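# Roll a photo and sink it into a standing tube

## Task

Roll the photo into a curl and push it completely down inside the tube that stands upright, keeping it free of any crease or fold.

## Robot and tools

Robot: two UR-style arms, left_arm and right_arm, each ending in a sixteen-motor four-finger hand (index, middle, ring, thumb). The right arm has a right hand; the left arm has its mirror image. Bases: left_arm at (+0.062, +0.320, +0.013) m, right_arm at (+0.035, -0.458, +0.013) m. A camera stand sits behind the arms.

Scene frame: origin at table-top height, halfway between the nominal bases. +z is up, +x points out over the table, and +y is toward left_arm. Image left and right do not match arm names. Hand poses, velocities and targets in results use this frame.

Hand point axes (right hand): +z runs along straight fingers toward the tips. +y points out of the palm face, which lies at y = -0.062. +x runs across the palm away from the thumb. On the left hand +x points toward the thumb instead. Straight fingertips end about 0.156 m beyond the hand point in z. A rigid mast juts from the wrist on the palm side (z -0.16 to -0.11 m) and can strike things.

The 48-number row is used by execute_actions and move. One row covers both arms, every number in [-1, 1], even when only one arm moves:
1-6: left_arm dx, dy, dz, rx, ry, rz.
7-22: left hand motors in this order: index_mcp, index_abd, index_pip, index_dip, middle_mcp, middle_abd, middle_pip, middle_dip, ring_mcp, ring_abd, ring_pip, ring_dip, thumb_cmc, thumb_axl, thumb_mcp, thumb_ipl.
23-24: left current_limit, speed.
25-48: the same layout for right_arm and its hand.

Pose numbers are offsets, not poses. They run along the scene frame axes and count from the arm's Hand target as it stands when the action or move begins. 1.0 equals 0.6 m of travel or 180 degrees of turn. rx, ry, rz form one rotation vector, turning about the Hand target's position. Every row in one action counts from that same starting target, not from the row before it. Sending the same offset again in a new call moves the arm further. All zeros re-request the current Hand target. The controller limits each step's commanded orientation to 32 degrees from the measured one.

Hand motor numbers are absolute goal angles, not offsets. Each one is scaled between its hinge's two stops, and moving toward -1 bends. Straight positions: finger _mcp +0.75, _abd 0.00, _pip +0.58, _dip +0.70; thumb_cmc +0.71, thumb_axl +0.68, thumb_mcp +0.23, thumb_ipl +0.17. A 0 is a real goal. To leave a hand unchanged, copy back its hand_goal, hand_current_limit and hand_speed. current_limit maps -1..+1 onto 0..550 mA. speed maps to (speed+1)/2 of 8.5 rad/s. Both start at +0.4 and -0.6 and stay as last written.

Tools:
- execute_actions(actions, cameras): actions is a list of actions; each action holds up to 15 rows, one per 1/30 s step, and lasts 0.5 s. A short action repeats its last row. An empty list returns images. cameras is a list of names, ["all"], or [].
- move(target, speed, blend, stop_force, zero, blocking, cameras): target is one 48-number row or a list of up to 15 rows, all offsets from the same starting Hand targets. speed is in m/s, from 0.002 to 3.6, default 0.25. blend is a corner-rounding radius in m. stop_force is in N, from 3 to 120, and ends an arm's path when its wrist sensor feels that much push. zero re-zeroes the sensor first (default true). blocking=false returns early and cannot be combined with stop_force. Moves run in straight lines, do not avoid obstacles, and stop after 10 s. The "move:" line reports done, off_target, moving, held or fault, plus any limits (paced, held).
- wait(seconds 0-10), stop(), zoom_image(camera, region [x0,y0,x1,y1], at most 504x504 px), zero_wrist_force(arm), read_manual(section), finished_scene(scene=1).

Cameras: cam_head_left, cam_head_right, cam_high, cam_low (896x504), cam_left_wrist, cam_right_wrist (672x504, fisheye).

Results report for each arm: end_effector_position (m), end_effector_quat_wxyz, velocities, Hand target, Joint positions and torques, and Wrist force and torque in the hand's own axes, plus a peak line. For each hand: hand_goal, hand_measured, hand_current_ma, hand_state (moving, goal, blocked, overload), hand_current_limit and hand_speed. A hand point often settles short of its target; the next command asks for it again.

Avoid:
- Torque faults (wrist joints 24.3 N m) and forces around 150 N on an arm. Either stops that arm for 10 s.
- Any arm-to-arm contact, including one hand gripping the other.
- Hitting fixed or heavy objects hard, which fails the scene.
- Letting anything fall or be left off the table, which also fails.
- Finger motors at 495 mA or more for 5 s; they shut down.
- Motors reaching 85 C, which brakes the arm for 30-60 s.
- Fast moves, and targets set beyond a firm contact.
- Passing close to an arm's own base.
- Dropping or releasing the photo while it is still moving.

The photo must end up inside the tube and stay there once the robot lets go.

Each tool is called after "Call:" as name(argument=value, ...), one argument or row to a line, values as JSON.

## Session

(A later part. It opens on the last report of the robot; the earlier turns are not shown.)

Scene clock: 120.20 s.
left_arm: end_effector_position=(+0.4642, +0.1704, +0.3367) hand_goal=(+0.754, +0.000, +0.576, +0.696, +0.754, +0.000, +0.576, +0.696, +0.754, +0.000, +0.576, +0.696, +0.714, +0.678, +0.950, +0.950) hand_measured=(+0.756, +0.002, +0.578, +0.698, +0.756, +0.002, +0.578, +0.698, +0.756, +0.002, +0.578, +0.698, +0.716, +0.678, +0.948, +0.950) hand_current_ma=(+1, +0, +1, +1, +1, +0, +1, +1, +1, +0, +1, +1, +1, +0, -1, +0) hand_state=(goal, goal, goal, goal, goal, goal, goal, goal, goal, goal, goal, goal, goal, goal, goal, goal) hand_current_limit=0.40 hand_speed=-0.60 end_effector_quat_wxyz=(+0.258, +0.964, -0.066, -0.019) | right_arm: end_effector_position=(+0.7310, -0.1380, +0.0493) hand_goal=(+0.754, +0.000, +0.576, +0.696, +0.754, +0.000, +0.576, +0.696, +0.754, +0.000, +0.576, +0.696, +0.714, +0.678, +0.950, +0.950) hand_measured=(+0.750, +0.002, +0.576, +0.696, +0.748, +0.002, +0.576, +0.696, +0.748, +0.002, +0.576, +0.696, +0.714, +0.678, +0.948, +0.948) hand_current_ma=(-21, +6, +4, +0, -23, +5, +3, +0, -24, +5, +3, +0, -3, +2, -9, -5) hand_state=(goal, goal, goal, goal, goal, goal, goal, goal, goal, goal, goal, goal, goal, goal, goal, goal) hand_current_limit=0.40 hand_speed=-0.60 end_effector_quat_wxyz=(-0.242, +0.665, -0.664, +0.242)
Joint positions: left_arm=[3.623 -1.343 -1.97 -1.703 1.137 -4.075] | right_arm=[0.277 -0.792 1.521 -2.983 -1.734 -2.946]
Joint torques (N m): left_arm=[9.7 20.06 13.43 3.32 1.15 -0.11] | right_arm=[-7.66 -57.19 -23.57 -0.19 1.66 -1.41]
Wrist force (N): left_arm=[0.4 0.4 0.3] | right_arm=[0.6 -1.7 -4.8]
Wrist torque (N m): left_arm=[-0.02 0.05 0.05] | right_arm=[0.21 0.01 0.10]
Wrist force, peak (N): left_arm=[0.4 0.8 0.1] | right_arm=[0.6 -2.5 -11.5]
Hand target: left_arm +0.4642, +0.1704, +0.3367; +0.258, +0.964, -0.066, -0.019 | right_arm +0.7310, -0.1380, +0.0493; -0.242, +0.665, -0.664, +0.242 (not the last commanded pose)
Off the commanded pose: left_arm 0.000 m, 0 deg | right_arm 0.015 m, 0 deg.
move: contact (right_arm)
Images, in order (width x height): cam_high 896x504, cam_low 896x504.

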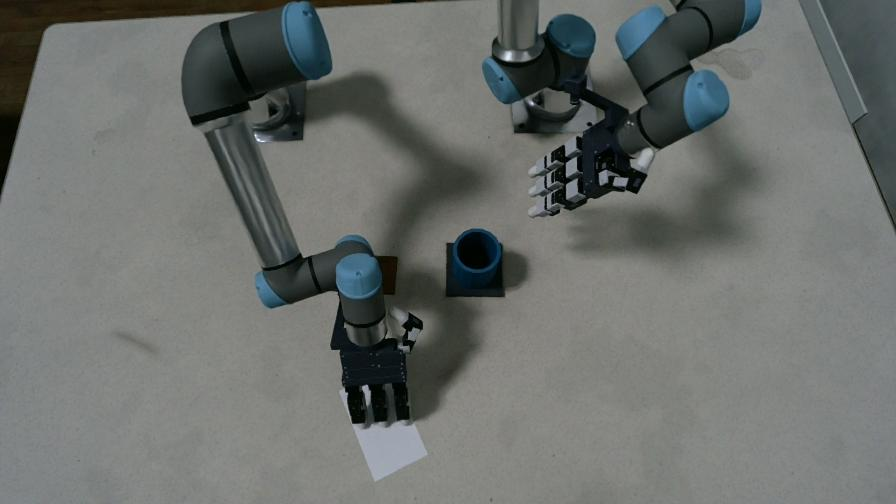

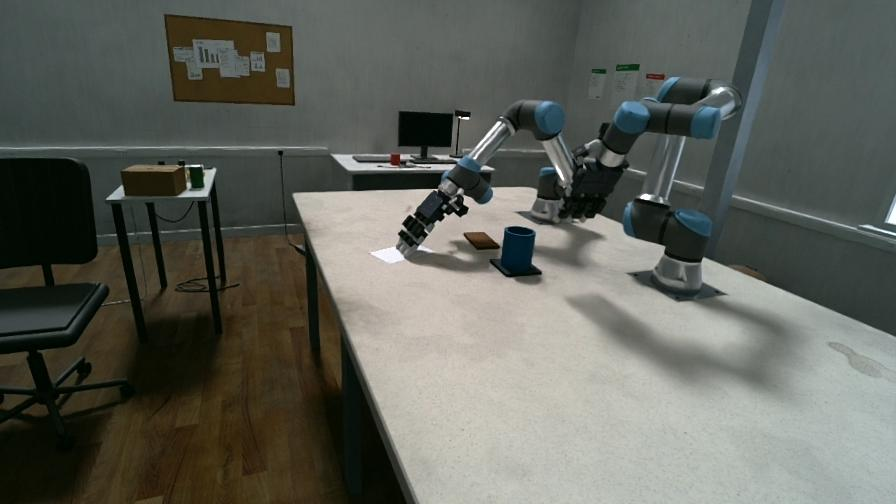

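Call:
move(
  target=[0, 0, 0, 0, 0, 0, 0.754, 0.0, 0.576, 0.696, 0.754, 0.0, 0.576, 0.696, 0.754, 0.0, 0.576, 0.696, 0.714, 0.678, 0.95, 0.95, 0.4, -0.6, -0.05, 0, 0, 0, 0, 0, 0.754, 0.0, 0.576, 0.696, 0.754, 0.0, 0.576, 0.696, 0.754, 0.0, 0.576, 0.696, 0.714, 0.678, 0.95, 0.95, 0.4, -0.6],
  speed=0.04,
  cameras=["cam_high", "cam_low"],
)

Call:
zoom_image(
  camera="cam_high",
  region=[300, 330, 460, 490],
)

Scene clock: 121.67 s.
left_arm: end_effector_position=(+0.4642, +0.1704, +0.3367) hand_goal=(+0.754, +0.000, +0.576, +0.696, +0.754, +0.000, +0.576, +0.696, +0.754, +0.000, +0.576, +0.696, +0.714, +0.678, +0.950, +0.950) hand_measured=(+0.756, +0.002, +0.578, +0.698, +0.756, +0.002, +0.578, +0.698, +0.756, +0.002, +0.578, +0.698, +0.716, +0.678, +0.948, +0.950) hand_current_ma=(+1, +0, +1, +1, +1, +0, +1, +1, +1, +0, +1, +1, +1, +0, -1, +0) hand_state=(goal, goal, goal, goal, goal, goal, goal, goal, goal, goal, goal, goal, goal, goal, goal, goal) hand_current_limit=0.40 hand_speed=-0.60 end_effector_quat_wxyz=(+0.258, +0.964, -0.066, -0.019) | right_arm: end_effector_position=(+0.7009, -0.1380, +0.0494) hand_goal=(+0.754, +0.000, +0.576, +0.696, +0.754, +0.000, +0.576, +0.696, +0.754, +0.000, +0.576, +0.696, +0.714, +0.678, +0.950, +0.950) hand_measured=(+0.750, +0.002, +0.576, +0.696, +0.750, +0.002, +0.576, +0.696, +0.750, +0.002, +0.576, +0.696, +0.714, +0.678, +0.948, +0.948) hand_current_ma=(-19, +6, +4, +0, -21, +5, +3, +0, -21, +5, +3, +0, -3, +2, -9, -5) hand_state=(goal, goal, goal, goal, goal, goal, goal, goal, goal, goal, goal, goal, goal, goal, goal, goal) hand_current_limit=0.40 hand_speed=-0.60 end_effector_quat_wxyz=(-0.242, +0.665, -0.664, +0.242) end_effector_velocity=(+0.001, +0.000, +0.000) end_effector_angular_velocity=(+0.000, +0.002, +0.000)
Joint positions: left_arm=[3.623 -1.343 -1.97 -1.703 1.137 -4.075] | right_arm=[0.289 -0.839 1.617 -3.03 -1.741 -2.937]
Joint velocities: left_arm=[within noise] | right_arm=[0 0.003 -0.005 0.005 0.001 0]
Joint torques (N m): left_arm=[8.31 22.3 15.82 3.23 1.25 -0.34] | right_arm=[-3.76 -33.74 -33.01 -0.42 -0.24 -0.51]
Wrist force (N): left_arm=[0.4 0.5 0.3] | right_arm=[0.4 -1.0 -0.6]
Wrist torque (N m): left_arm=[-0.01 0.05 0.05] | right_arm=[-0.18 -0.02 0.03]
Wrist force, peak (N): left_arm=[0.5 0.8 0.3] | right_arm=[0.4 -2.1 -4.9]
Hand target: left_arm +0.4642, +0.1704, +0.3367; +0.258, +0.964, -0.066, -0.019 | right_arm +0.7010, -0.1380, +0.0493; -0.242, +0.665, -0.664, +0.242
Off the commanded pose: left_arm 0.000 m, 0 deg | right_arm 0.000 m, 0 deg.
move: done
Images, in order (width x height): cam_high 896x504, cam_low 896x504.

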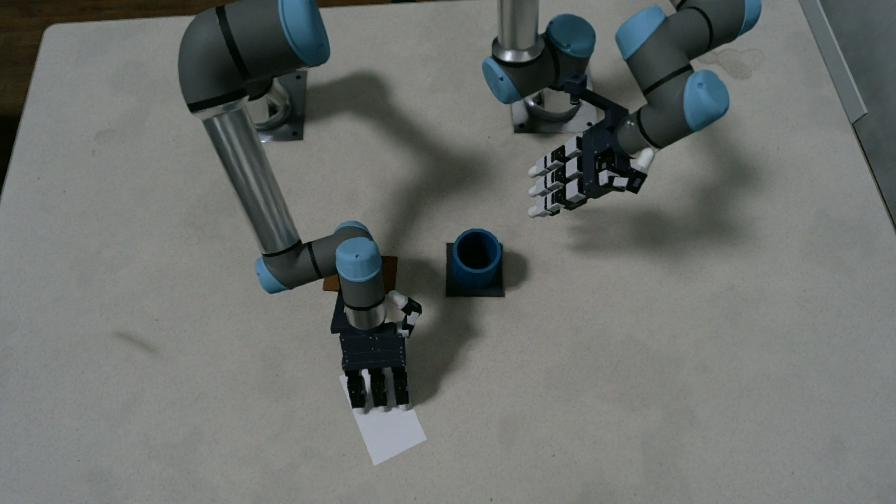

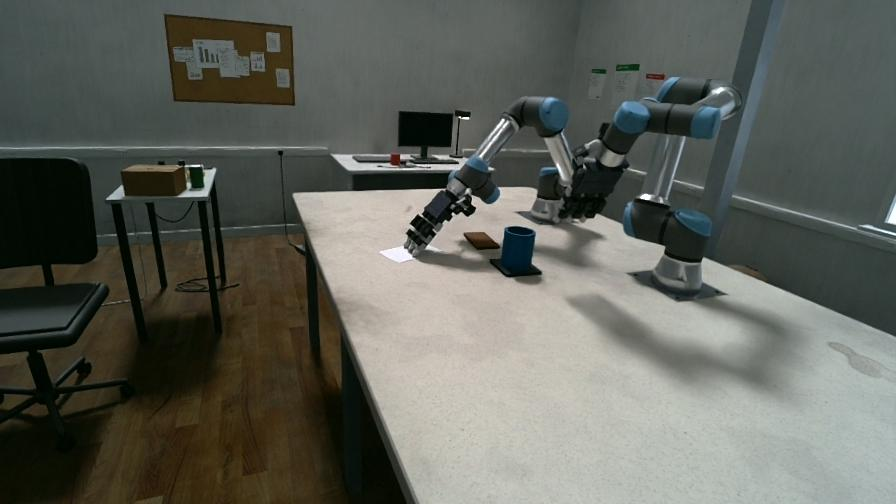

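Scaled by 3.150 from the camera's 896x504 image, which has a finer 1280x720 frame.

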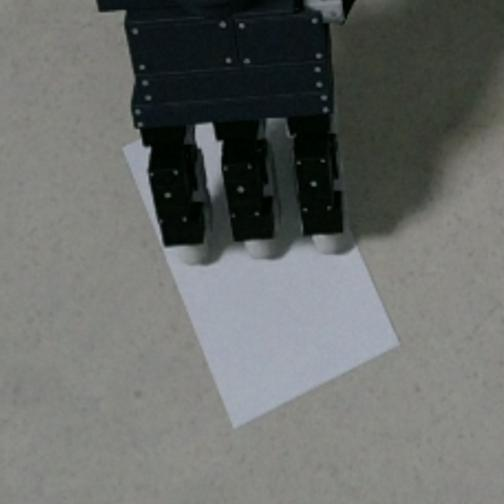

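Call:
move(
  target=[
    [0, 0, 0, 0, 0, 0, 0.754, 0.0, 0.576, 0.696, 0.754, 0.0, 0.576, 0.696, 0.754, 0.0, 0.576, 0.696, 0.714, 0.678, 0.95, 0.95, 0.4, -0.6, -0.0925, -0.1383, -0.0008, 0, 0, 0.1944, 0.754, 0.0, 0.576, 0.696, 0.754, 0.0, 0.576, 0.696, 0.754, 0.0, 0.576, 0.696, 0.714, 0.678, 0.95, 0.95, 0.4, -0.6],
    [0, 0, 0, 0, 0, 0, 0.754, 0.0, 0.576, 0.696, 0.754, 0.0, 0.576, 0.696, 0.754, 0.0, 0.576, 0.696, 0.714, 0.678, 0.95, 0.95, 0.4, -0.6, -0.1145, -0.2422, -0.0012, 0, 0, 0.3833, 0.754, 0.0, 0.576, 0.696, 0.754, 0.0, 0.576, 0.696, 0.754, 0.0, 0.576, 0.696, 0.714, 0.678, 0.95, 0.95, 0.4, -0.6],
  ],
  speed=0.1,
  blend=0.02,
  cameras=["cam_high", "cam_low", "cam_right_wrist"],
)

Call:
zoom_image(
  camera="cam_high",
  region=[260, 280, 480, 440],
)

Scene clock: 128.67 s.
left_arm: end_effector_position=(+0.4642, +0.1704, +0.3367) hand_goal=(+0.754, +0.000, +0.576, +0.696, +0.754, +0.000, +0.576, +0.696, +0.754, +0.000, +0.576, +0.696, +0.714, +0.678, +0.950, +0.950) hand_measured=(+0.756, +0.002, +0.578, +0.698, +0.756, +0.002, +0.578, +0.698, +0.756, +0.002, +0.578, +0.698, +0.716, +0.678, +0.948, +0.950) hand_current_ma=(+1, +0, +1, +1, +1, +0, +1, +1, +1, +0, +1, +1, +1, +0, -1, +0) hand_state=(goal, goal, goal, goal, goal, goal, goal, goal, goal, goal, goal, goal, goal, goal, goal, goal) hand_current_limit=0.40 hand_speed=-0.60 end_effector_quat_wxyz=(+0.258, +0.964, -0.066, -0.019) | right_arm: end_effector_position=(+0.6324, -0.2834, +0.0488) hand_goal=(+0.754, +0.000, +0.576, +0.696, +0.754, +0.000, +0.576, +0.696, +0.754, +0.000, +0.576, +0.696, +0.714, +0.678, +0.950, +0.950) hand_measured=(+0.750, +0.000, +0.576, +0.696, +0.750, +0.000, +0.576, +0.696, +0.750, -0.002, +0.576, +0.696, +0.714, +0.678, +0.948, +0.948) hand_current_ma=(-16, -1, +4, +0, -18, -3, +3, +0, -19, -3, +3, +0, -3, +2, -9, -5) hand_state=(goal, goal, goal, goal, goal, goal, goal, goal, goal, goal, goal, goal, goal, goal, goal, goal) hand_current_limit=0.40 hand_speed=-0.60 end_effector_quat_wxyz=(-0.337, +0.924, -0.171, +0.063)
Joint positions: left_arm=[3.623 -1.343 -1.97 -1.703 1.137 -4.075] | right_arm=[-0.053 -1.039 1.858 -2.627 -0.906 -4.34]
Joint torques (N m): left_arm=[9.82 21.08 14.98 3.01 1.05 -0.16] | right_arm=[12.56 -24.62 -15 -3.47 -0.7 -1.35]
Wrist force (N): left_arm=[0.3 0.4 0.2] | right_arm=[0.5 -0.9 -0.6]
Wrist torque (N m): left_arm=[-0.01 0.06 0.05] | right_arm=[-0.15 -0.04 0.05]
Wrist force, peak (N): left_arm=[0.7 0.7 0.2] | right_arm=[1.5 -2.0 -1.1]
Hand target: left_arm +0.4642, +0.1704, +0.3367; +0.258, +0.964, -0.066, -0.019 | right_arm +0.6323, -0.2834, +0.0486; -0.337, +0.924, -0.170, +0.063
Off the commanded pose: left_arm 0.000 m, 0 deg | right_arm 0.000 m, 0 deg.
move: done
Images, in order (width x height): cam_high 896x504, cam_low 896x504, cam_right_wrist 672x504.

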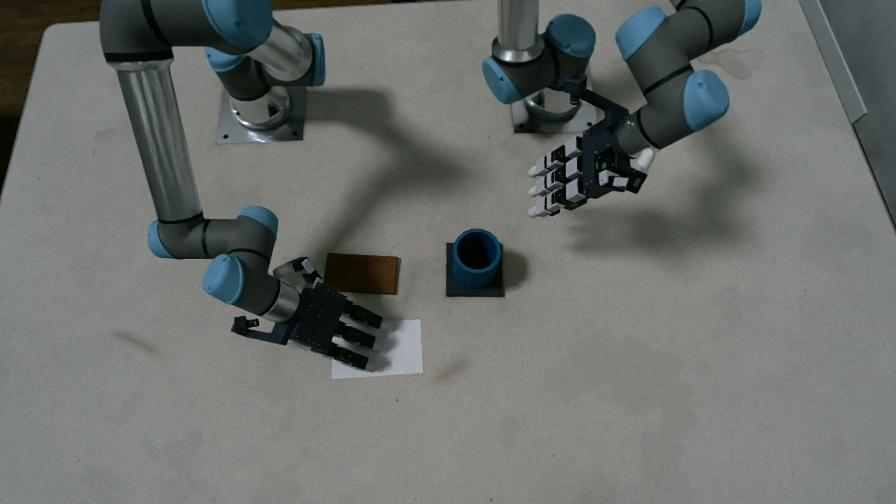

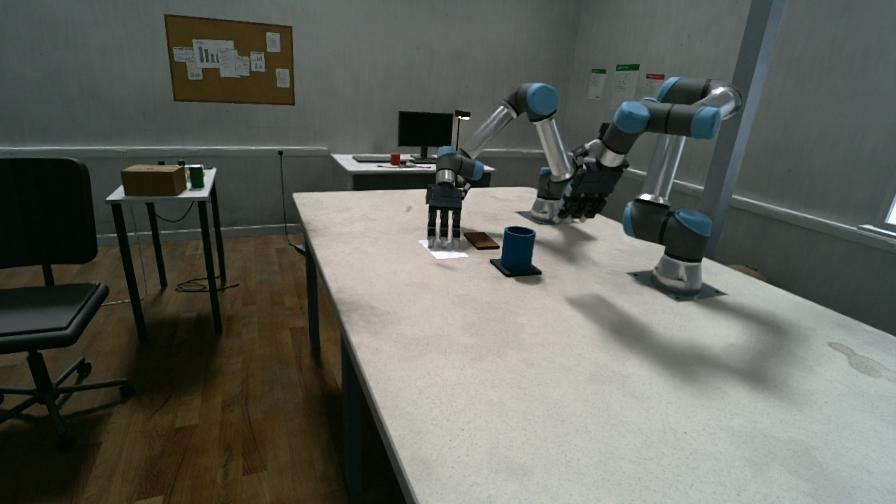

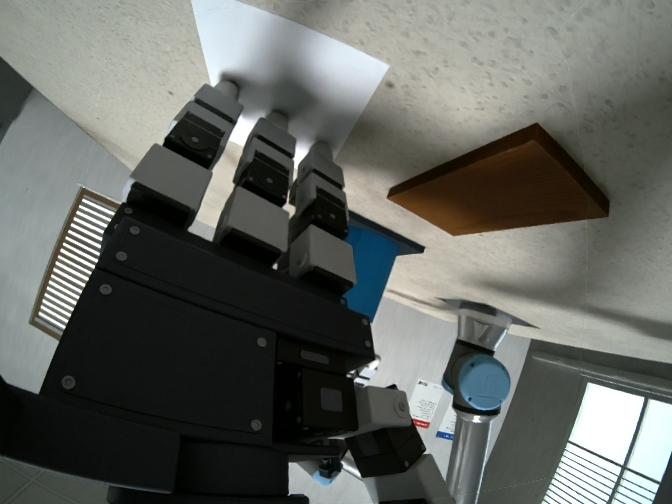

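Scaled by 2.291 from the camera's 896x504 image, which has a finer 1280x720 frame.

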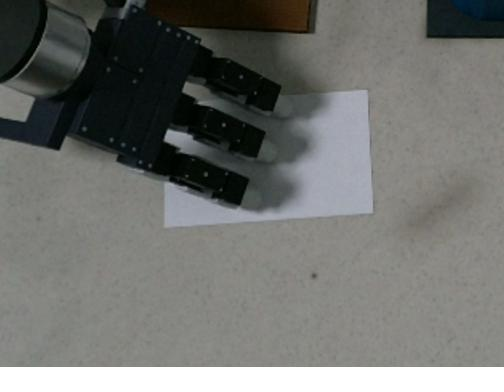

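Call:
move(
  target=[0, 0, 0, 0, 0, 0, 0.754, 0.0, 0.576, 0.696, 0.754, 0.0, 0.576, 0.696, 0.754, 0.0, 0.576, 0.696, 0.714, 0.678, 0.95, 0.95, 0.4, -0.6, 0, 0, 0.0333, 0, 0, 0, 0.754, 0.0, 0.576, 0.696, 0.754, 0.0, 0.576, 0.696, 0.754, 0.0, 0.576, 0.696, 0.714, 0.678, 0.95, 0.95, 0.4, -0.6],
  speed=0.03,
)

Call:
move(
  target=[0, 0, 0, 0, 0, 0, 0.3425, 0.0, 0.576, 0.696, 0.3425, 0.0, 0.576, 0.696, 0.3425, 0.0, 0.576, 0.696, 0.714, 0.678, 0.95, 0.95, 0.4, -0.6, 0, -0.1, 0.3, 0, 0, 0, 0.754, 0.0, 0.576, 0.696, 0.754, 0.0, 0.576, 0.696, 0.754, 0.0, 0.576, 0.696, 0.714, 0.678, 0.95, 0.95, 0.4, -0.6],
  speed=0.2,
)

Call:
move(
  target=[0, 0, 0, 0, 0, 0, 0.3425, 0.0, 0.576, 0.696, 0.3425, 0.0, 0.576, 0.696, 0.3425, 0.0, 0.576, 0.696, 0.714, 0.678, 0.95, 0.95, 0.4, -0.6, 0.1, 0, 0, 0.0962, 0.5168, -0.7370, 0.3425, 0.0, 0.576, 0.696, 0.3425, 0.0, 0.576, 0.696, 0.3425, 0.0, 0.576, 0.696, 0.714, 0.678, 0.95, 0.95, 0.4, -0.6],
  speed=0.4,
  cameras=["cam_high", "cam_right_wrist"],
)

Scene clock: 130.50 s.
left_arm: end_effector_position=(+0.4642, +0.1704, +0.3367) hand_goal=(+0.754, +0.000, +0.576, +0.696, +0.754, +0.000, +0.576, +0.696, +0.754, +0.000, +0.576, +0.696, +0.714, +0.678, +0.950, +0.950) hand_measured=(+0.756, +0.002, +0.578, +0.698, +0.756, +0.002, +0.578, +0.698, +0.756, +0.002, +0.578, +0.698, +0.716, +0.678, +0.948, +0.950) hand_current_ma=(+1, +0, +1, +1, +1, +0, +1, +1, +1, +0, +1, +1, +1, +0, -1, +0) hand_state=(goal, goal, goal, goal, goal, goal, goal, goal, goal, goal, goal, goal, goal, goal, goal, goal) hand_current_limit=0.40 hand_speed=-0.60 end_effector_quat_wxyz=(+0.258, +0.964, -0.066, -0.019) | right_arm: end_effector_position=(+0.6324, -0.2834, +0.0688) hand_goal=(+0.754, +0.000, +0.576, +0.696, +0.754, +0.000, +0.576, +0.696, +0.754, +0.000, +0.576, +0.696, +0.714, +0.678, +0.950, +0.950) hand_measured=(+0.750, -0.002, +0.576, +0.696, +0.750, -0.002, +0.576, +0.696, +0.750, -0.002, +0.576, +0.696, +0.714, +0.678, +0.948, +0.948) hand_current_ma=(-20, -7, +4, +0, -21, -8, +3, +0, -22, -9, +3, +0, -3, +2, -9, -5) hand_state=(goal, goal, goal, goal, goal, goal, goal, goal, goal, goal, goal, goal, goal, goal, goal, goal) hand_current_limit=0.40 hand_speed=-0.60 end_effector_quat_wxyz=(-0.337, +0.924, -0.170, +0.063) end_effector_velocity=(+0.000, +0.000, -0.001) end_effector_angular_velocity=(+0.000, -0.002, +0.000)
Joint positions: left_arm=[3.623 -1.343 -1.97 -1.703 1.137 -4.075] | right_arm=[-0.053 -1.074 1.847 -2.581 -0.906 -4.34]
Joint velocities: left_arm=[within noise] | right_arm=[0 0.002 0.001 -0.005 0.001 0]
Joint torques (N m): left_arm=[9.82 21.09 16.18 3.08 0.89 -0.34] | right_arm=[8.03 -24.65 -19 -4.99 -0.77 1.23]
Wrist force (N): left_arm=[0.2 0.3 0.1] | right_arm=[0.5 -0.8 -0.2]
Wrist torque (N m): left_arm=[-0.02 0.07 0.03] | right_arm=[-0.20 -0.03 0.07]
Wrist force, peak (N): left_arm=[0.5 0.7 0.4] | right_arm=[1.7 -1.5 -3.2]
Hand target: left_arm +0.4642, +0.1704, +0.3367; +0.258, +0.964, -0.066, -0.019 | right_arm +0.6323, -0.2834, +0.0686; -0.337, +0.924, -0.170, +0.063
Off the commanded pose: left_arm 0.000 m, 0 deg | right_arm 0.000 m, 0 deg.
move: done

Scene clock: 131.93 s.
left_arm: end_effector_position=(+0.4642, +0.1704, +0.3367) hand_goal=(+0.342, +0.000, +0.576, +0.696, +0.342, +0.000, +0.576, +0.696, +0.342, +0.000, +0.576, +0.696, +0.714, +0.678, +0.950, +0.950) hand_measured=(+0.362, +0.002, +0.578, +0.698, +0.358, +0.002, +0.578, +0.698, +0.360, +0.002, +0.578, +0.698, +0.716, +0.678, +0.948, +0.950) hand_current_ma=(+21, +0, +1, +1, +17, +0, +1, +1, +21, +0, +1, +1, +1, +0, -1, +0) hand_state=(goal, goal, goal, goal, goal, goal, goal, goal, goal, goal, goal, goal, goal, goal, goal, goal) hand_current_limit=0.40 hand_speed=-0.60 end_effector_quat_wxyz=(+0.258, +0.964, -0.066, -0.019) | right_arm: end_effector_position=(+0.6324, -0.3434, +0.2486) hand_goal=(+0.754, +0.000, +0.576, +0.696, +0.754, +0.000, +0.576, +0.696, +0.754, +0.000, +0.576, +0.696, +0.714, +0.678, +0.950, +0.950) hand_measured=(+0.748, -0.002, +0.576, +0.696, +0.748, -0.002, +0.576, +0.696, +0.748, -0.002, +0.576, +0.696, +0.714, +0.678, +0.948, +0.948) hand_current_ma=(-23, -7, +3, +0, -25, -8, +3, +0, -25, -9, +3, +0, -3, +3, -9, -5) hand_state=(goal, goal, goal, goal, goal, goal, goal, goal, goal, goal, goal, goal, goal, goal, goal, goal) hand_current_limit=0.40 hand_speed=-0.60 end_effector_quat_wxyz=(-0.337, +0.924, -0.170, +0.063)
Joint positions: left_arm=[3.623 -1.343 -1.97 -1.703 1.137 -4.075] | right_arm=[-0.156 -1.325 1.648 -2.05 -0.886 -4.47]
Joint torques (N m): left_arm=[8.86 19.59 14.92 3.08 0.03 -0.23] | right_arm=[12.06 -26.26 -17.74 -0.47 -0.44 1.23]
Wrist force (N): left_arm=[0.4 0.4 -0.1] | right_arm=[0.8 -0.9 -0.4]
Wrist torque (N m): left_arm=[0.07 0.05 0.05] | right_arm=[-0.17 -0.06 0.08]
Wrist force, peak (N): left_arm=[0.5 0.9 0.2] | right_arm=[0.8 -1.6 -2.0]
Hand target: left_arm +0.4642, +0.1704, +0.3367; +0.258, +0.964, -0.066, -0.019 | right_arm +0.6323, -0.3434, +0.2486; -0.337, +0.924, -0.170, +0.063
Off the commanded pose: left_arm 0.000 m, 0 deg | right_arm 0.000 m, 0 deg.
move: done

Scene clock: 136.03 s.
left_arm: end_effector_position=(+0.4642, +0.1704, +0.3367) hand_goal=(+0.342, +0.000, +0.576, +0.696, +0.342, +0.000, +0.576, +0.696, +0.342, +0.000, +0.576, +0.696, +0.714, +0.678, +0.950, +0.950) hand_measured=(+0.362, +0.002, +0.578, +0.698, +0.358, +0.002, +0.578, +0.698, +0.360, +0.002, +0.578, +0.698, +0.716, +0.678, +0.948, +0.950) hand_current_ma=(+21, +0, +1, +1, +17, +0, +1, +1, +21, +0, +1, +1, +1, +0, -1, +0) hand_state=(goal, goal, goal, goal, goal, goal, goal, goal, goal, goal, goal, goal, goal, goal, goal, goal) hand_current_limit=0.40 hand_speed=-0.60 end_effector_quat_wxyz=(+0.258, +0.964, -0.066, -0.019) | right_arm: end_effector_position=(+0.6922, -0.3434, +0.2486) hand_goal=(+0.342, +0.000, +0.576, +0.696, +0.342, +0.000, +0.576, +0.696, +0.342, +0.000, +0.576, +0.696, +0.714, +0.678, +0.950, +0.950) hand_measured=(+0.348, -0.002, +0.576, +0.696, +0.348, -0.002, +0.576, +0.696, +0.348, -0.002, +0.576, +0.696, +0.714, +0.678, +0.948, +0.950) hand_current_ma=(+22, -7, +3, +0, +24, -8, +3, +0, +24, -9, +3, +0, -1, +1, -5, -5) hand_state=(goal, goal, goal, goal, goal, goal, goal, goal, goal, goal, goal, goal, goal, goal, goal, goal) hand_current_limit=0.40 hand_speed=-0.60 end_effector_quat_wxyz=(+0.000, +0.000, +0.966, +0.259)
Joint positions: left_arm=[3.623 -1.343 -1.97 -1.703 1.137 -4.075] | right_arm=[-0.304 -1.18 1.56 -1.769 -1.077 -1.942]
Joint torques (N m): left_arm=[9.9 16.95 15.21 3.05 -1.96 -0.24] | right_arm=[8 -24.06 -36.36 -4.42 -0.88 1.75]
Wrist force (N): left_arm=[0.4 0.4 0.2] | right_arm=[-0.1 0.4 0.2]
Wrist torque (N m): left_arm=[0.05 0.06 0.05] | right_arm=[0.12 0.01 -0.02]
Wrist force, peak (N): left_arm=[0.8 0.6 0.2] | right_arm=[0.5 -1.2 -0.5]
Hand target: left_arm +0.4642, +0.1704, +0.3367; +0.258, +0.964, -0.066, -0.019 | right_arm +0.6923, -0.3434, +0.2486; +0.000, +0.000, +0.966, +0.259
Off the commanded pose: left_arm 0.000 m, 0 deg | right_arm 0.000 m, 0 deg.
move: done
Images, in order (width x height): cam_high 896x504, cam_right_wrist 672x504.

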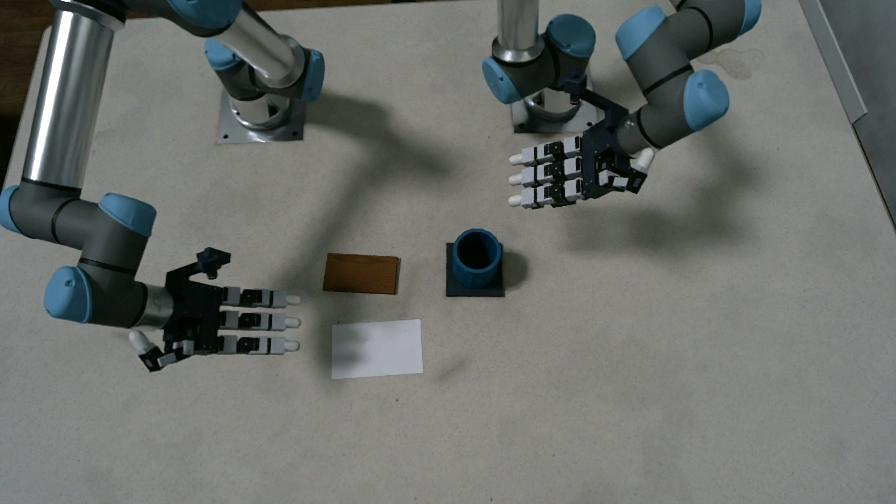

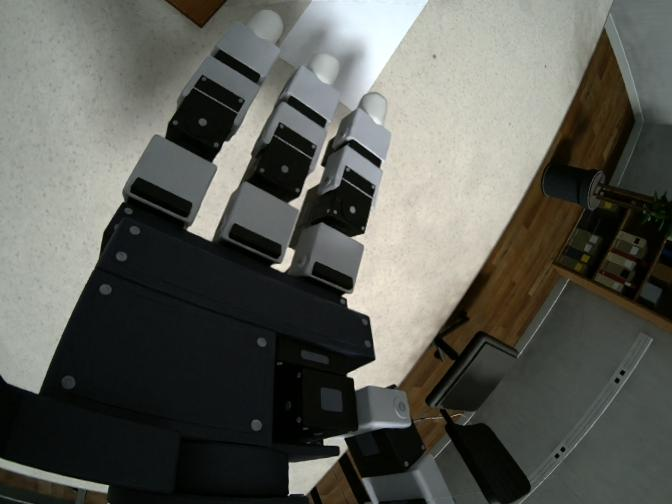

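Call:
move(
  target=[0.4263, -0.3167, 0, 0, 0, 0.0444, 0.3425, 0.0, 0.576, 0.696, 0.3425, 0.0, 0.576, 0.696, 0.3425, 0.0, 0.576, 0.696, 0.714, 0.678, 0.95, 0.95, 0.4, -0.6, 0.0462, 0.0858, -0.1477, 0, 0, 0, 0.3425, 0.0, 0.576, 0.696, 0.3425, 0.0, 0.576, 0.696, 0.3425, 0.0, 0.576, 0.696, 0.714, 0.678, 0.95, 0.95, 0.4, -0.6],
  speed=0.2,
)

Call:
move(
  target=[0, -0.0125, -0.295, 0, 0, 0, 0.3425, 0.0, 0.576, 0.696, 0.3425, 0.0, 0.576, 0.696, 0.3425, 0.0, 0.576, 0.696, 0.714, 0.678, 0.95, 0.95, 0.4, -0.6, 0, 0, 0, 0, 0, 0, 0.3425, 0.0, 0.576, 0.696, 0.3425, 0.0, 0.576, 0.696, 0.3425, 0.0, 0.576, 0.696, 0.714, 0.678, 0.95, 0.95, 0.4, -0.6],
  speed=0.15,
  cameras=["all"],
)

Scene clock: 138.37 s.
left_arm: end_effector_position=(+0.7199, -0.0197, +0.3367) hand_goal=(+0.342, +0.000, +0.576, +0.696, +0.342, +0.000, +0.576, +0.696, +0.342, +0.000, +0.576, +0.696, +0.714, +0.678, +0.950, +0.950) hand_measured=(+0.360, +0.002, +0.578, +0.698, +0.358, +0.002, +0.578, +0.698, +0.360, +0.002, +0.578, +0.698, +0.716, +0.678, +0.948, +0.950) hand_current_ma=(+21, +0, +1, +1, +16, +0, +1, +1, +20, +0, +1, +1, +1, +0, -1, +0) hand_state=(goal, goal, goal, goal, goal, goal, goal, goal, goal, goal, goal, goal, goal, goal, goal, goal) hand_current_limit=0.40 hand_speed=-0.60 end_effector_quat_wxyz=(+0.259, +0.966, +0.001, -0.001) | right_arm: end_effector_position=(+0.7199, -0.2918, +0.1598) hand_goal=(+0.342, +0.000, +0.576, +0.696, +0.342, +0.000, +0.576, +0.696, +0.342, +0.000, +0.576, +0.696, +0.714, +0.678, +0.950, +0.950) hand_measured=(+0.348, -0.002, +0.576, +0.696, +0.348, -0.002, +0.576, +0.696, +0.348, -0.002, +0.576, +0.696, +0.714, +0.678, +0.948, +0.950) hand_current_ma=(+23, -7, +3, +0, +25, -8, +3, +0, +25, -9, +3, +0, -1, +1, -5, -5) hand_state=(goal, goal, goal, goal, goal, goal, goal, goal, goal, goal, goal, goal, goal, goal, goal, goal) hand_current_limit=0.40 hand_speed=-0.60 end_effector_quat_wxyz=(+0.000, +0.000, +0.966, +0.259)
Joint positions: left_arm=[3.163 -1.945 -1.401 -1.351 1.047 -4.746] | right_arm=[-0.214 -1.029 1.596 -2.004 -1.062 -1.841]
Joint torques (N m): left_arm=[8.55 30.07 29.36 3.26 0.91 -0.97] | right_arm=[-8.95 -52.76 -32.34 0.05 0.82 -1.84]
Wrist force (N): left_arm=[0.3 0.2 -0.1] | right_arm=[0.1 0.4 0.2]
Wrist torque (N m): left_arm=[0.09 0.04 -0.04] | right_arm=[0.12 0.00 -0.06]
Wrist force, peak (N): left_arm=[1.6 1.2 0.6] | right_arm=[-0.2 0.3 0.8]
Hand target: left_arm +0.7200, -0.0196, +0.3367; +0.259, +0.966, +0.001, +0.000 | right_arm +0.7200, -0.2919, +0.1599; +0.000, +0.000, +0.966, +0.259
Off the commanded pose: left_arm 0.000 m, 0 deg | right_arm 0.000 m, 0 deg.
move: done

Scene clock: 140.03 s.
left_arm: end_effector_position=(+0.7200, -0.0272, +0.1597) hand_goal=(+0.342, +0.000, +0.576, +0.696, +0.342, +0.000, +0.576, +0.696, +0.342, +0.000, +0.576, +0.696, +0.714, +0.678, +0.950, +0.950) hand_measured=(+0.360, +0.002, +0.578, +0.698, +0.358, +0.002, +0.578, +0.698, +0.360, +0.002, +0.578, +0.698, +0.716, +0.678, +0.948, +0.950) hand_current_ma=(+19, +0, +1, +1, +15, +0, +1, +1, +19, +0, +1, +1, +1, +0, -1, +0) hand_state=(goal, goal, goal, goal, goal, goal, goal, goal, goal, goal, goal, goal, goal, goal, goal, goal) hand_current_limit=0.40 hand_speed=-0.60 end_effector_quat_wxyz=(+0.259, +0.966, +0.001, -0.001) | right_arm: end_effector_position=(+0.7200, -0.2919, +0.1599) hand_goal=(+0.342, +0.000, +0.576, +0.696, +0.342, +0.000, +0.576, +0.696, +0.342, +0.000, +0.576, +0.696, +0.714, +0.678, +0.950, +0.950) hand_measured=(+0.348, -0.002, +0.576, +0.696, +0.348, -0.002, +0.576, +0.696, +0.348, -0.002, +0.576, +0.696, +0.714, +0.678, +0.948, +0.950) hand_current_ma=(+23, -7, +3, +0, +25, -8, +3, +0, +25, -9, +3, +0, -1, +1, -5, -5) hand_state=(goal, goal, goal, goal, goal, goal, goal, goal, goal, goal, goal, goal, goal, goal, goal, goal) hand_current_limit=0.40 hand_speed=-0.60 end_effector_quat_wxyz=(+0.000, +0.000, +0.966, +0.259)
Joint positions: left_arm=[3.152 -2.116 -1.637 -0.937 1.048 -4.759] | right_arm=[-0.214 -1.03 1.596 -2.004 -1.062 -1.841]
Joint torques (N m): left_arm=[-4.86 39.9 21.6 3.66 -1.55 0.49] | right_arm=[-9.89 -52.8 -35.58 -0.04 -0.75 -1.72]
Wrist force (N): left_arm=[0.4 -0.1 0.1] | right_arm=[0.0 0.2 0.2]
Wrist torque (N m): left_arm=[0.03 0.03 0.07] | right_arm=[0.10 0.00 -0.07]
Wrist force, peak (N): left_arm=[0.6 1.1 -1.8] | right_arm=[0.2 0.5 0.3]
Hand target: left_arm +0.7200, -0.0271, +0.1597; +0.259, +0.966, +0.001, +0.000 | right_arm +0.7200, -0.2919, +0.1599; +0.000, +0.000, +0.966, +0.259
Off the commanded pose: left_arm 0.000 m, 0 deg | right_arm 0.000 m, 0 deg.
move: done

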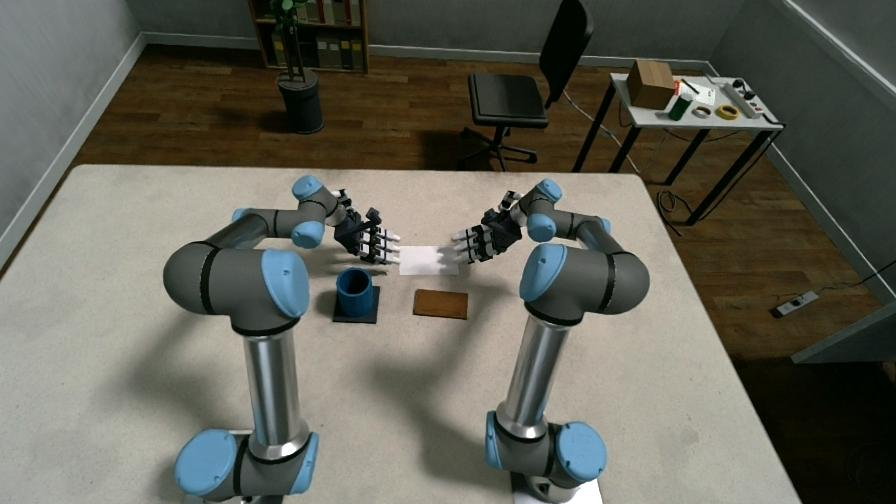

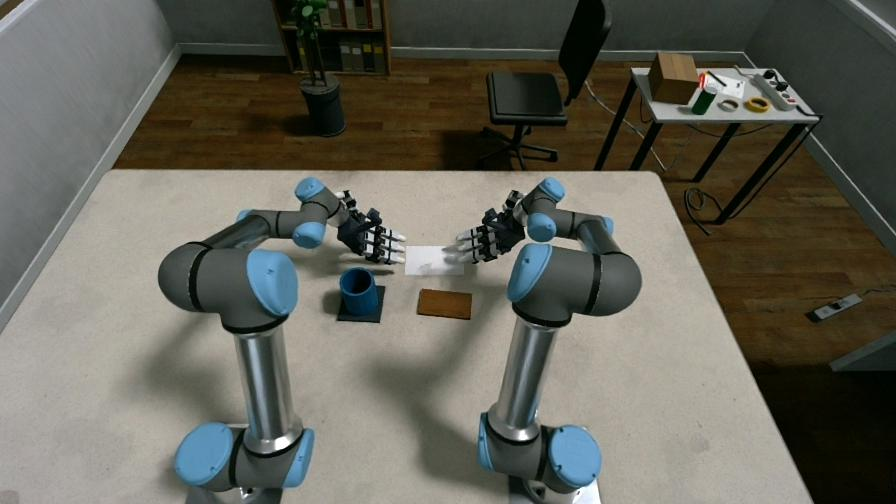

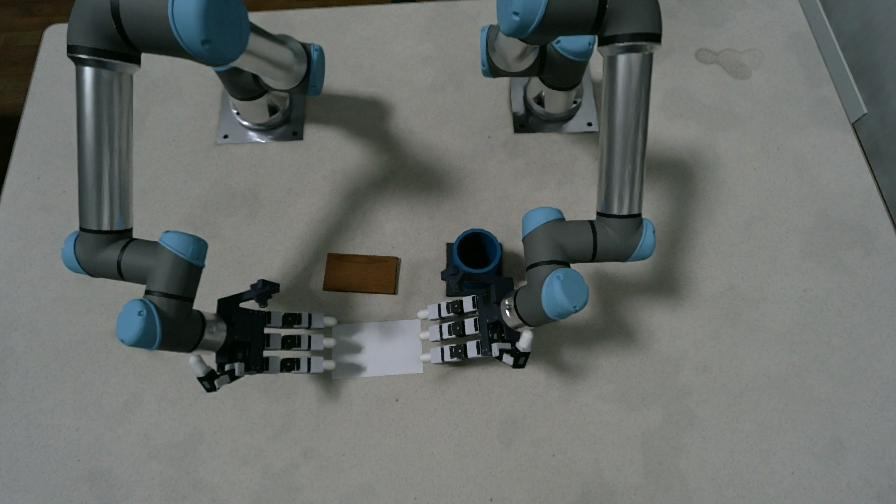

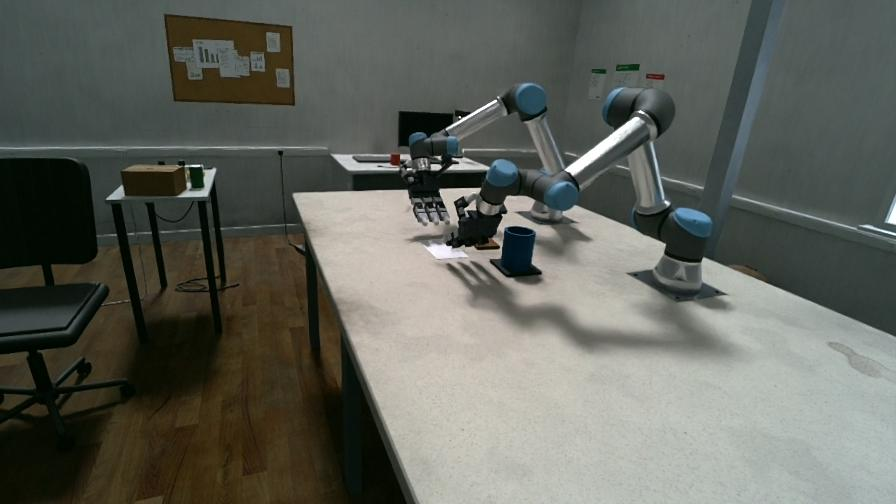

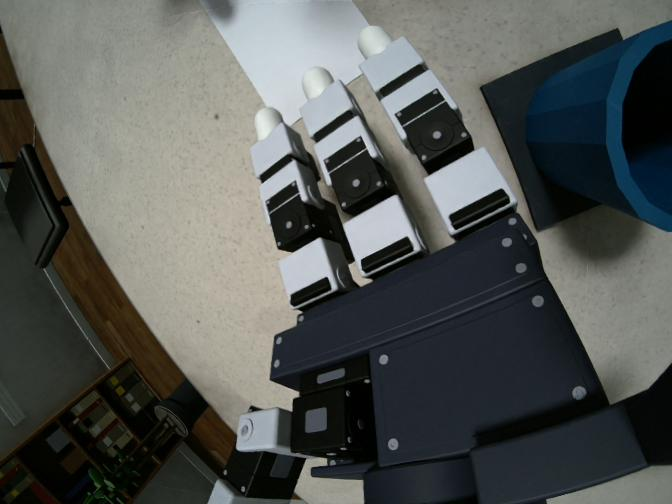

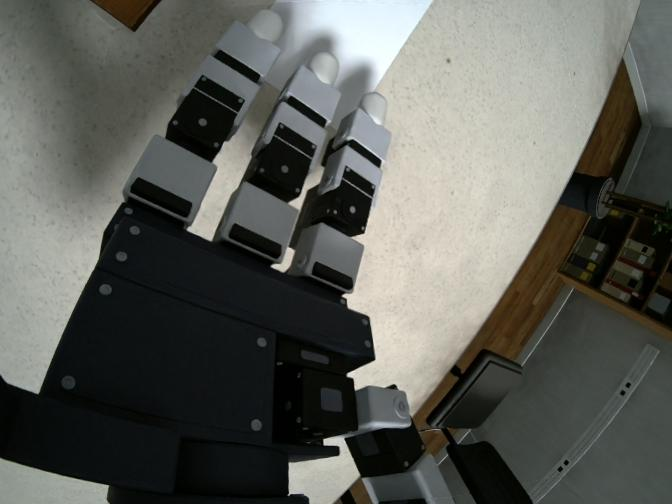

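Call:
zoom_image(
  camera="cam_high",
  region=[290, 290, 470, 400],
)

Scaled by 2.800 from the camera's 896x504 image, which has a finer 1280x720 frame.

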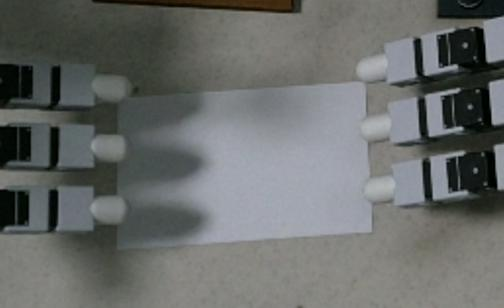

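Call:
move(
  target=[0, -0.0342, -0.087, 0, 0, 0, 0.33, 0.0, 0.576, 0.696, 0.33, 0.0, 0.576, 0.696, 0.33, 0.0, 0.576, 0.696, 0.714, 0.678, 0.95, 0.95, 0.4, -0.6, 0, 0, -0.087, 0, 0, 0, 0.3425, 0.0, 0.576, 0.696, 0.3425, 0.0, 0.576, 0.696, 0.3425, 0.0, 0.576, 0.696, 0.714, 0.678, 0.95, 0.95, 0.4, -0.6],
  speed=0.06,
)

Call:
move(
  target=[0, 0, -0.04, 0, 0, 0, 0.33, 0.0, 0.576, 0.696, 0.33, 0.0, 0.576, 0.696, 0.33, 0.0, 0.576, 0.696, 0.714, 0.678, 0.95, 0.95, 0.4, -0.6, 0, 0, -0.04, 0, 0, 0, 0.3425, 0.0, 0.576, 0.696, 0.3425, 0.0, 0.576, 0.696, 0.3425, 0.0, 0.576, 0.696, 0.714, 0.678, 0.95, 0.95, 0.4, -0.6],
  speed=0.008,
  stop_force=3,
  cameras=["cam_high", "cam_low", "cam_left_wrist", "cam_right_wrist"],
)

Call:
zoom_image(
  camera="cam_high",
  region=[290, 290, 470, 400],
)

Scene clock: 141.77 s.
left_arm: end_effector_position=(+0.7199, -0.0478, +0.1074) hand_goal=(+0.330, +0.000, +0.576, +0.696, +0.330, +0.000, +0.576, +0.696, +0.330, +0.000, +0.576, +0.696, +0.714, +0.678, +0.950, +0.950) hand_measured=(+0.350, +0.002, +0.578, +0.698, +0.346, +0.002, +0.578, +0.698, +0.350, +0.002, +0.578, +0.698, +0.716, +0.678, +0.948, +0.950) hand_current_ma=(+22, +0, +1, +1, +17, +0, +1, +1, +22, +0, +1, +1, +1, +0, -1, +0) hand_state=(goal, goal, goal, goal, goal, goal, goal, goal, goal, goal, goal, goal, goal, goal, goal, goal) hand_current_limit=0.40 hand_speed=-0.60 end_effector_quat_wxyz=(+0.259, +0.966, +0.001, -0.001) | right_arm: end_effector_position=(+0.7199, -0.2919, +0.1075) hand_goal=(+0.342, +0.000, +0.576, +0.696, +0.342, +0.000, +0.576, +0.696, +0.342, +0.000, +0.576, +0.696, +0.714, +0.678, +0.950, +0.950) hand_measured=(+0.348, -0.002, +0.576, +0.696, +0.348, -0.002, +0.576, +0.696, +0.348, -0.002, +0.576, +0.696, +0.714, +0.678, +0.948, +0.950) hand_current_ma=(+24, -7, +3, +0, +26, -8, +3, +0, +26, -9, +3, +0, -1, +1, -5, -5) hand_state=(goal, goal, goal, goal, goal, goal, goal, goal, goal, goal, goal, goal, goal, goal, goal, goal) hand_current_limit=0.40 hand_speed=-0.60 end_effector_quat_wxyz=(+0.000, +0.000, +0.966, +0.259)
Joint positions: left_arm=[3.12 -2.205 -1.656 -0.812 1.049 -4.796] | right_arm=[-0.214 -0.958 1.637 -2.116 -1.062 -1.841]
Joint torques (N m): left_arm=[9.19 52.31 23.69 0.88 0.5 1.33] | right_arm=[-7.48 -52.8 -32.56 0.55 0.11 1.28]
Wrist force (N): left_arm=[0.5 0.2 -0.1] | right_arm=[0.3 0.1 0.2]
Wrist torque (N m): left_arm=[0.06 0.03 0.05] | right_arm=[0.08 -0.04 -0.04]
Wrist force, peak (N): left_arm=[0.6 0.3 -1.0] | right_arm=[0.2 0.8 -0.6]
Hand target: left_arm +0.7200, -0.0477, +0.1075; +0.259, +0.966, +0.001, +0.000 | right_arm +0.7200, -0.2919, +0.1077; +0.000, +0.000, +0.966, +0.259
Off the commanded pose: left_arm 0.000 m, 0 deg | right_arm 0.000 m, 0 deg.
move: done

Scene clock: 144.17 s.
left_arm: end_effector_position=(+0.7200, -0.0476, +0.0973) hand_goal=(+0.330, +0.000, +0.576, +0.696, +0.330, +0.000, +0.576, +0.696, +0.330, +0.000, +0.576, +0.696, +0.714, +0.678, +0.950, +0.950) hand_measured=(+0.334, +0.002, +0.576, +0.698, +0.334, +0.002, +0.576, +0.698, +0.334, +0.002, +0.576, +0.698, +0.716, +0.678, +0.948, +0.950) hand_current_ma=(+2, +0, +0, +0, +2, +0, +0, +0, +2, +0, +0, +0, +1, +0, -1, +0) hand_state=(goal, goal, goal, goal, goal, goal, goal, goal, goal, goal, goal, goal, goal, goal, goal, goal) hand_current_limit=0.40 hand_speed=-0.60 end_effector_quat_wxyz=(+0.259, +0.966, +0.001, +0.000) | right_arm: end_effector_position=(+0.7200, -0.2919, +0.0992) hand_goal=(+0.342, +0.000, +0.576, +0.696, +0.342, +0.000, +0.576, +0.696, +0.342, +0.000, +0.576, +0.696, +0.714, +0.678, +0.950, +0.950) hand_measured=(+0.344, -0.002, +0.576, +0.696, +0.344, -0.002, +0.576, +0.696, +0.344, -0.002, +0.576, +0.696, +0.714, +0.678, +0.948, +0.950) hand_current_ma=(+6, -5, -2, +0, +5, -6, -2, +0, +5, -7, -2, +0, -1, +1, -5, -5) hand_state=(goal, goal, goal, goal, goal, goal, goal, goal, goal, goal, goal, goal, goal, goal, goal, goal) hand_current_limit=0.40 hand_speed=-0.60 end_effector_quat_wxyz=(+0.000, +0.000, +0.966, +0.259)
Joint positions: left_arm=[3.12 -2.221 -1.661 -0.791 1.049 -4.796] | right_arm=[-0.214 -0.945 1.641 -2.134 -1.062 -1.841]
Joint torques (N m): left_arm=[6.56 53.56 24.55 0.68 -1.34 1.55] | right_arm=[-2.97 -52.59 -33.88 0.14 1.96 1.56]
Wrist force (N): left_arm=[0.2 0.1 -0.5] | right_arm=[0.2 0.1 -0.4]
Wrist torque (N m): left_arm=[0.10 0.03 0.02] | right_arm=[0.09 0.05 -0.06]
Wrist force, peak (N): left_arm=[0.5 -1.1 -3.7] | right_arm=[0.4 -0.5 -4.6]
Hand target: left_arm +0.7200, -0.0477, +0.0973; +0.259, +0.966, +0.001, +0.000 (not the last commanded pose) | right_arm +0.7200, -0.2919, +0.0993; +0.000, +0.000, +0.966, +0.259 (not the last commanded pose)
Off the commanded pose: left_arm 0.014 m, 0 deg | right_arm 0.016 m, 0 deg.
move: contact (left_arm, right_arm)
Images, in order (width x height): cam_high 896x504, cam_low 896x504, cam_left_wrist 672x504, cam_right_wrist 672x504.

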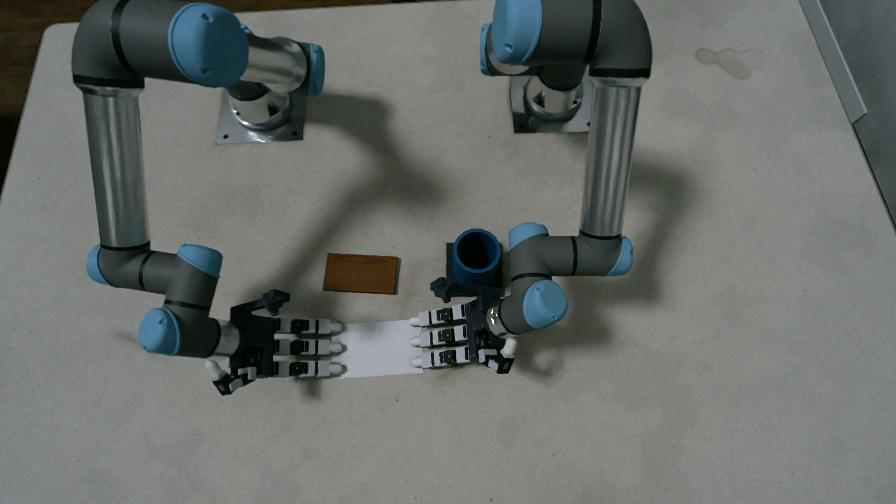

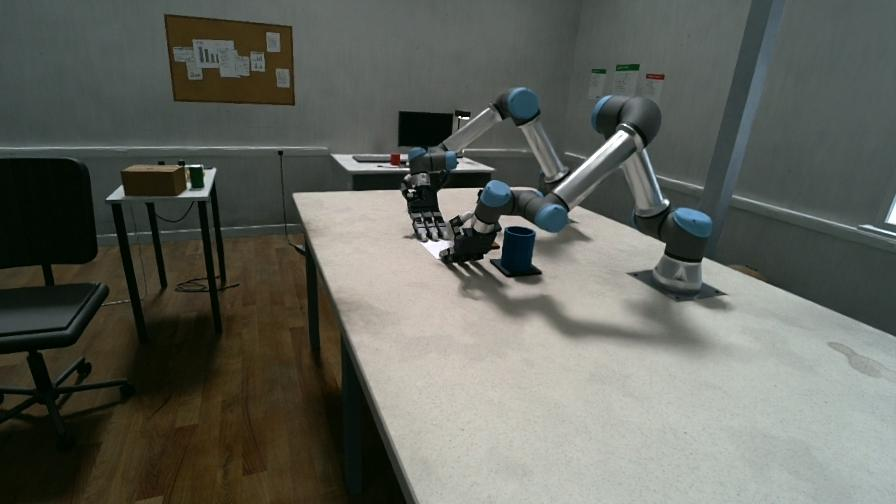

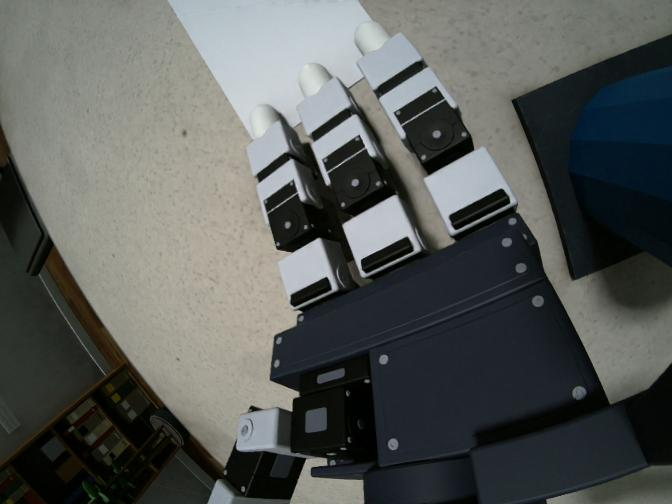

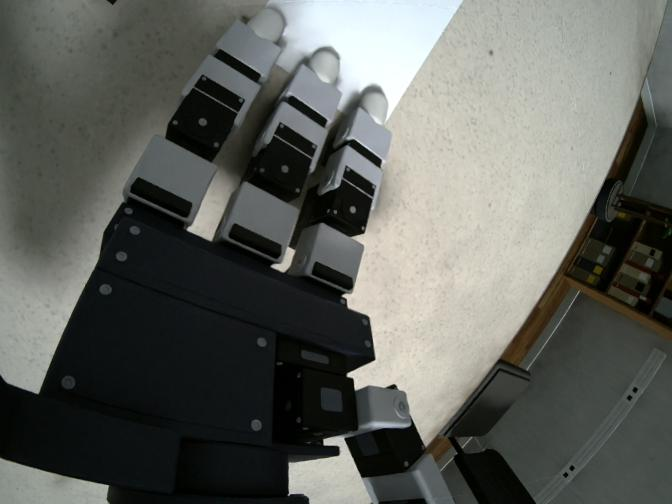

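Scaled by 2.800 from the camera's 896x504 image, which has a finer 1280x720 frame.

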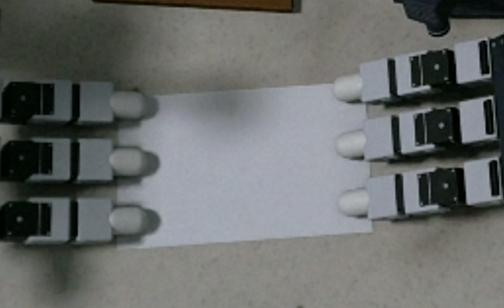

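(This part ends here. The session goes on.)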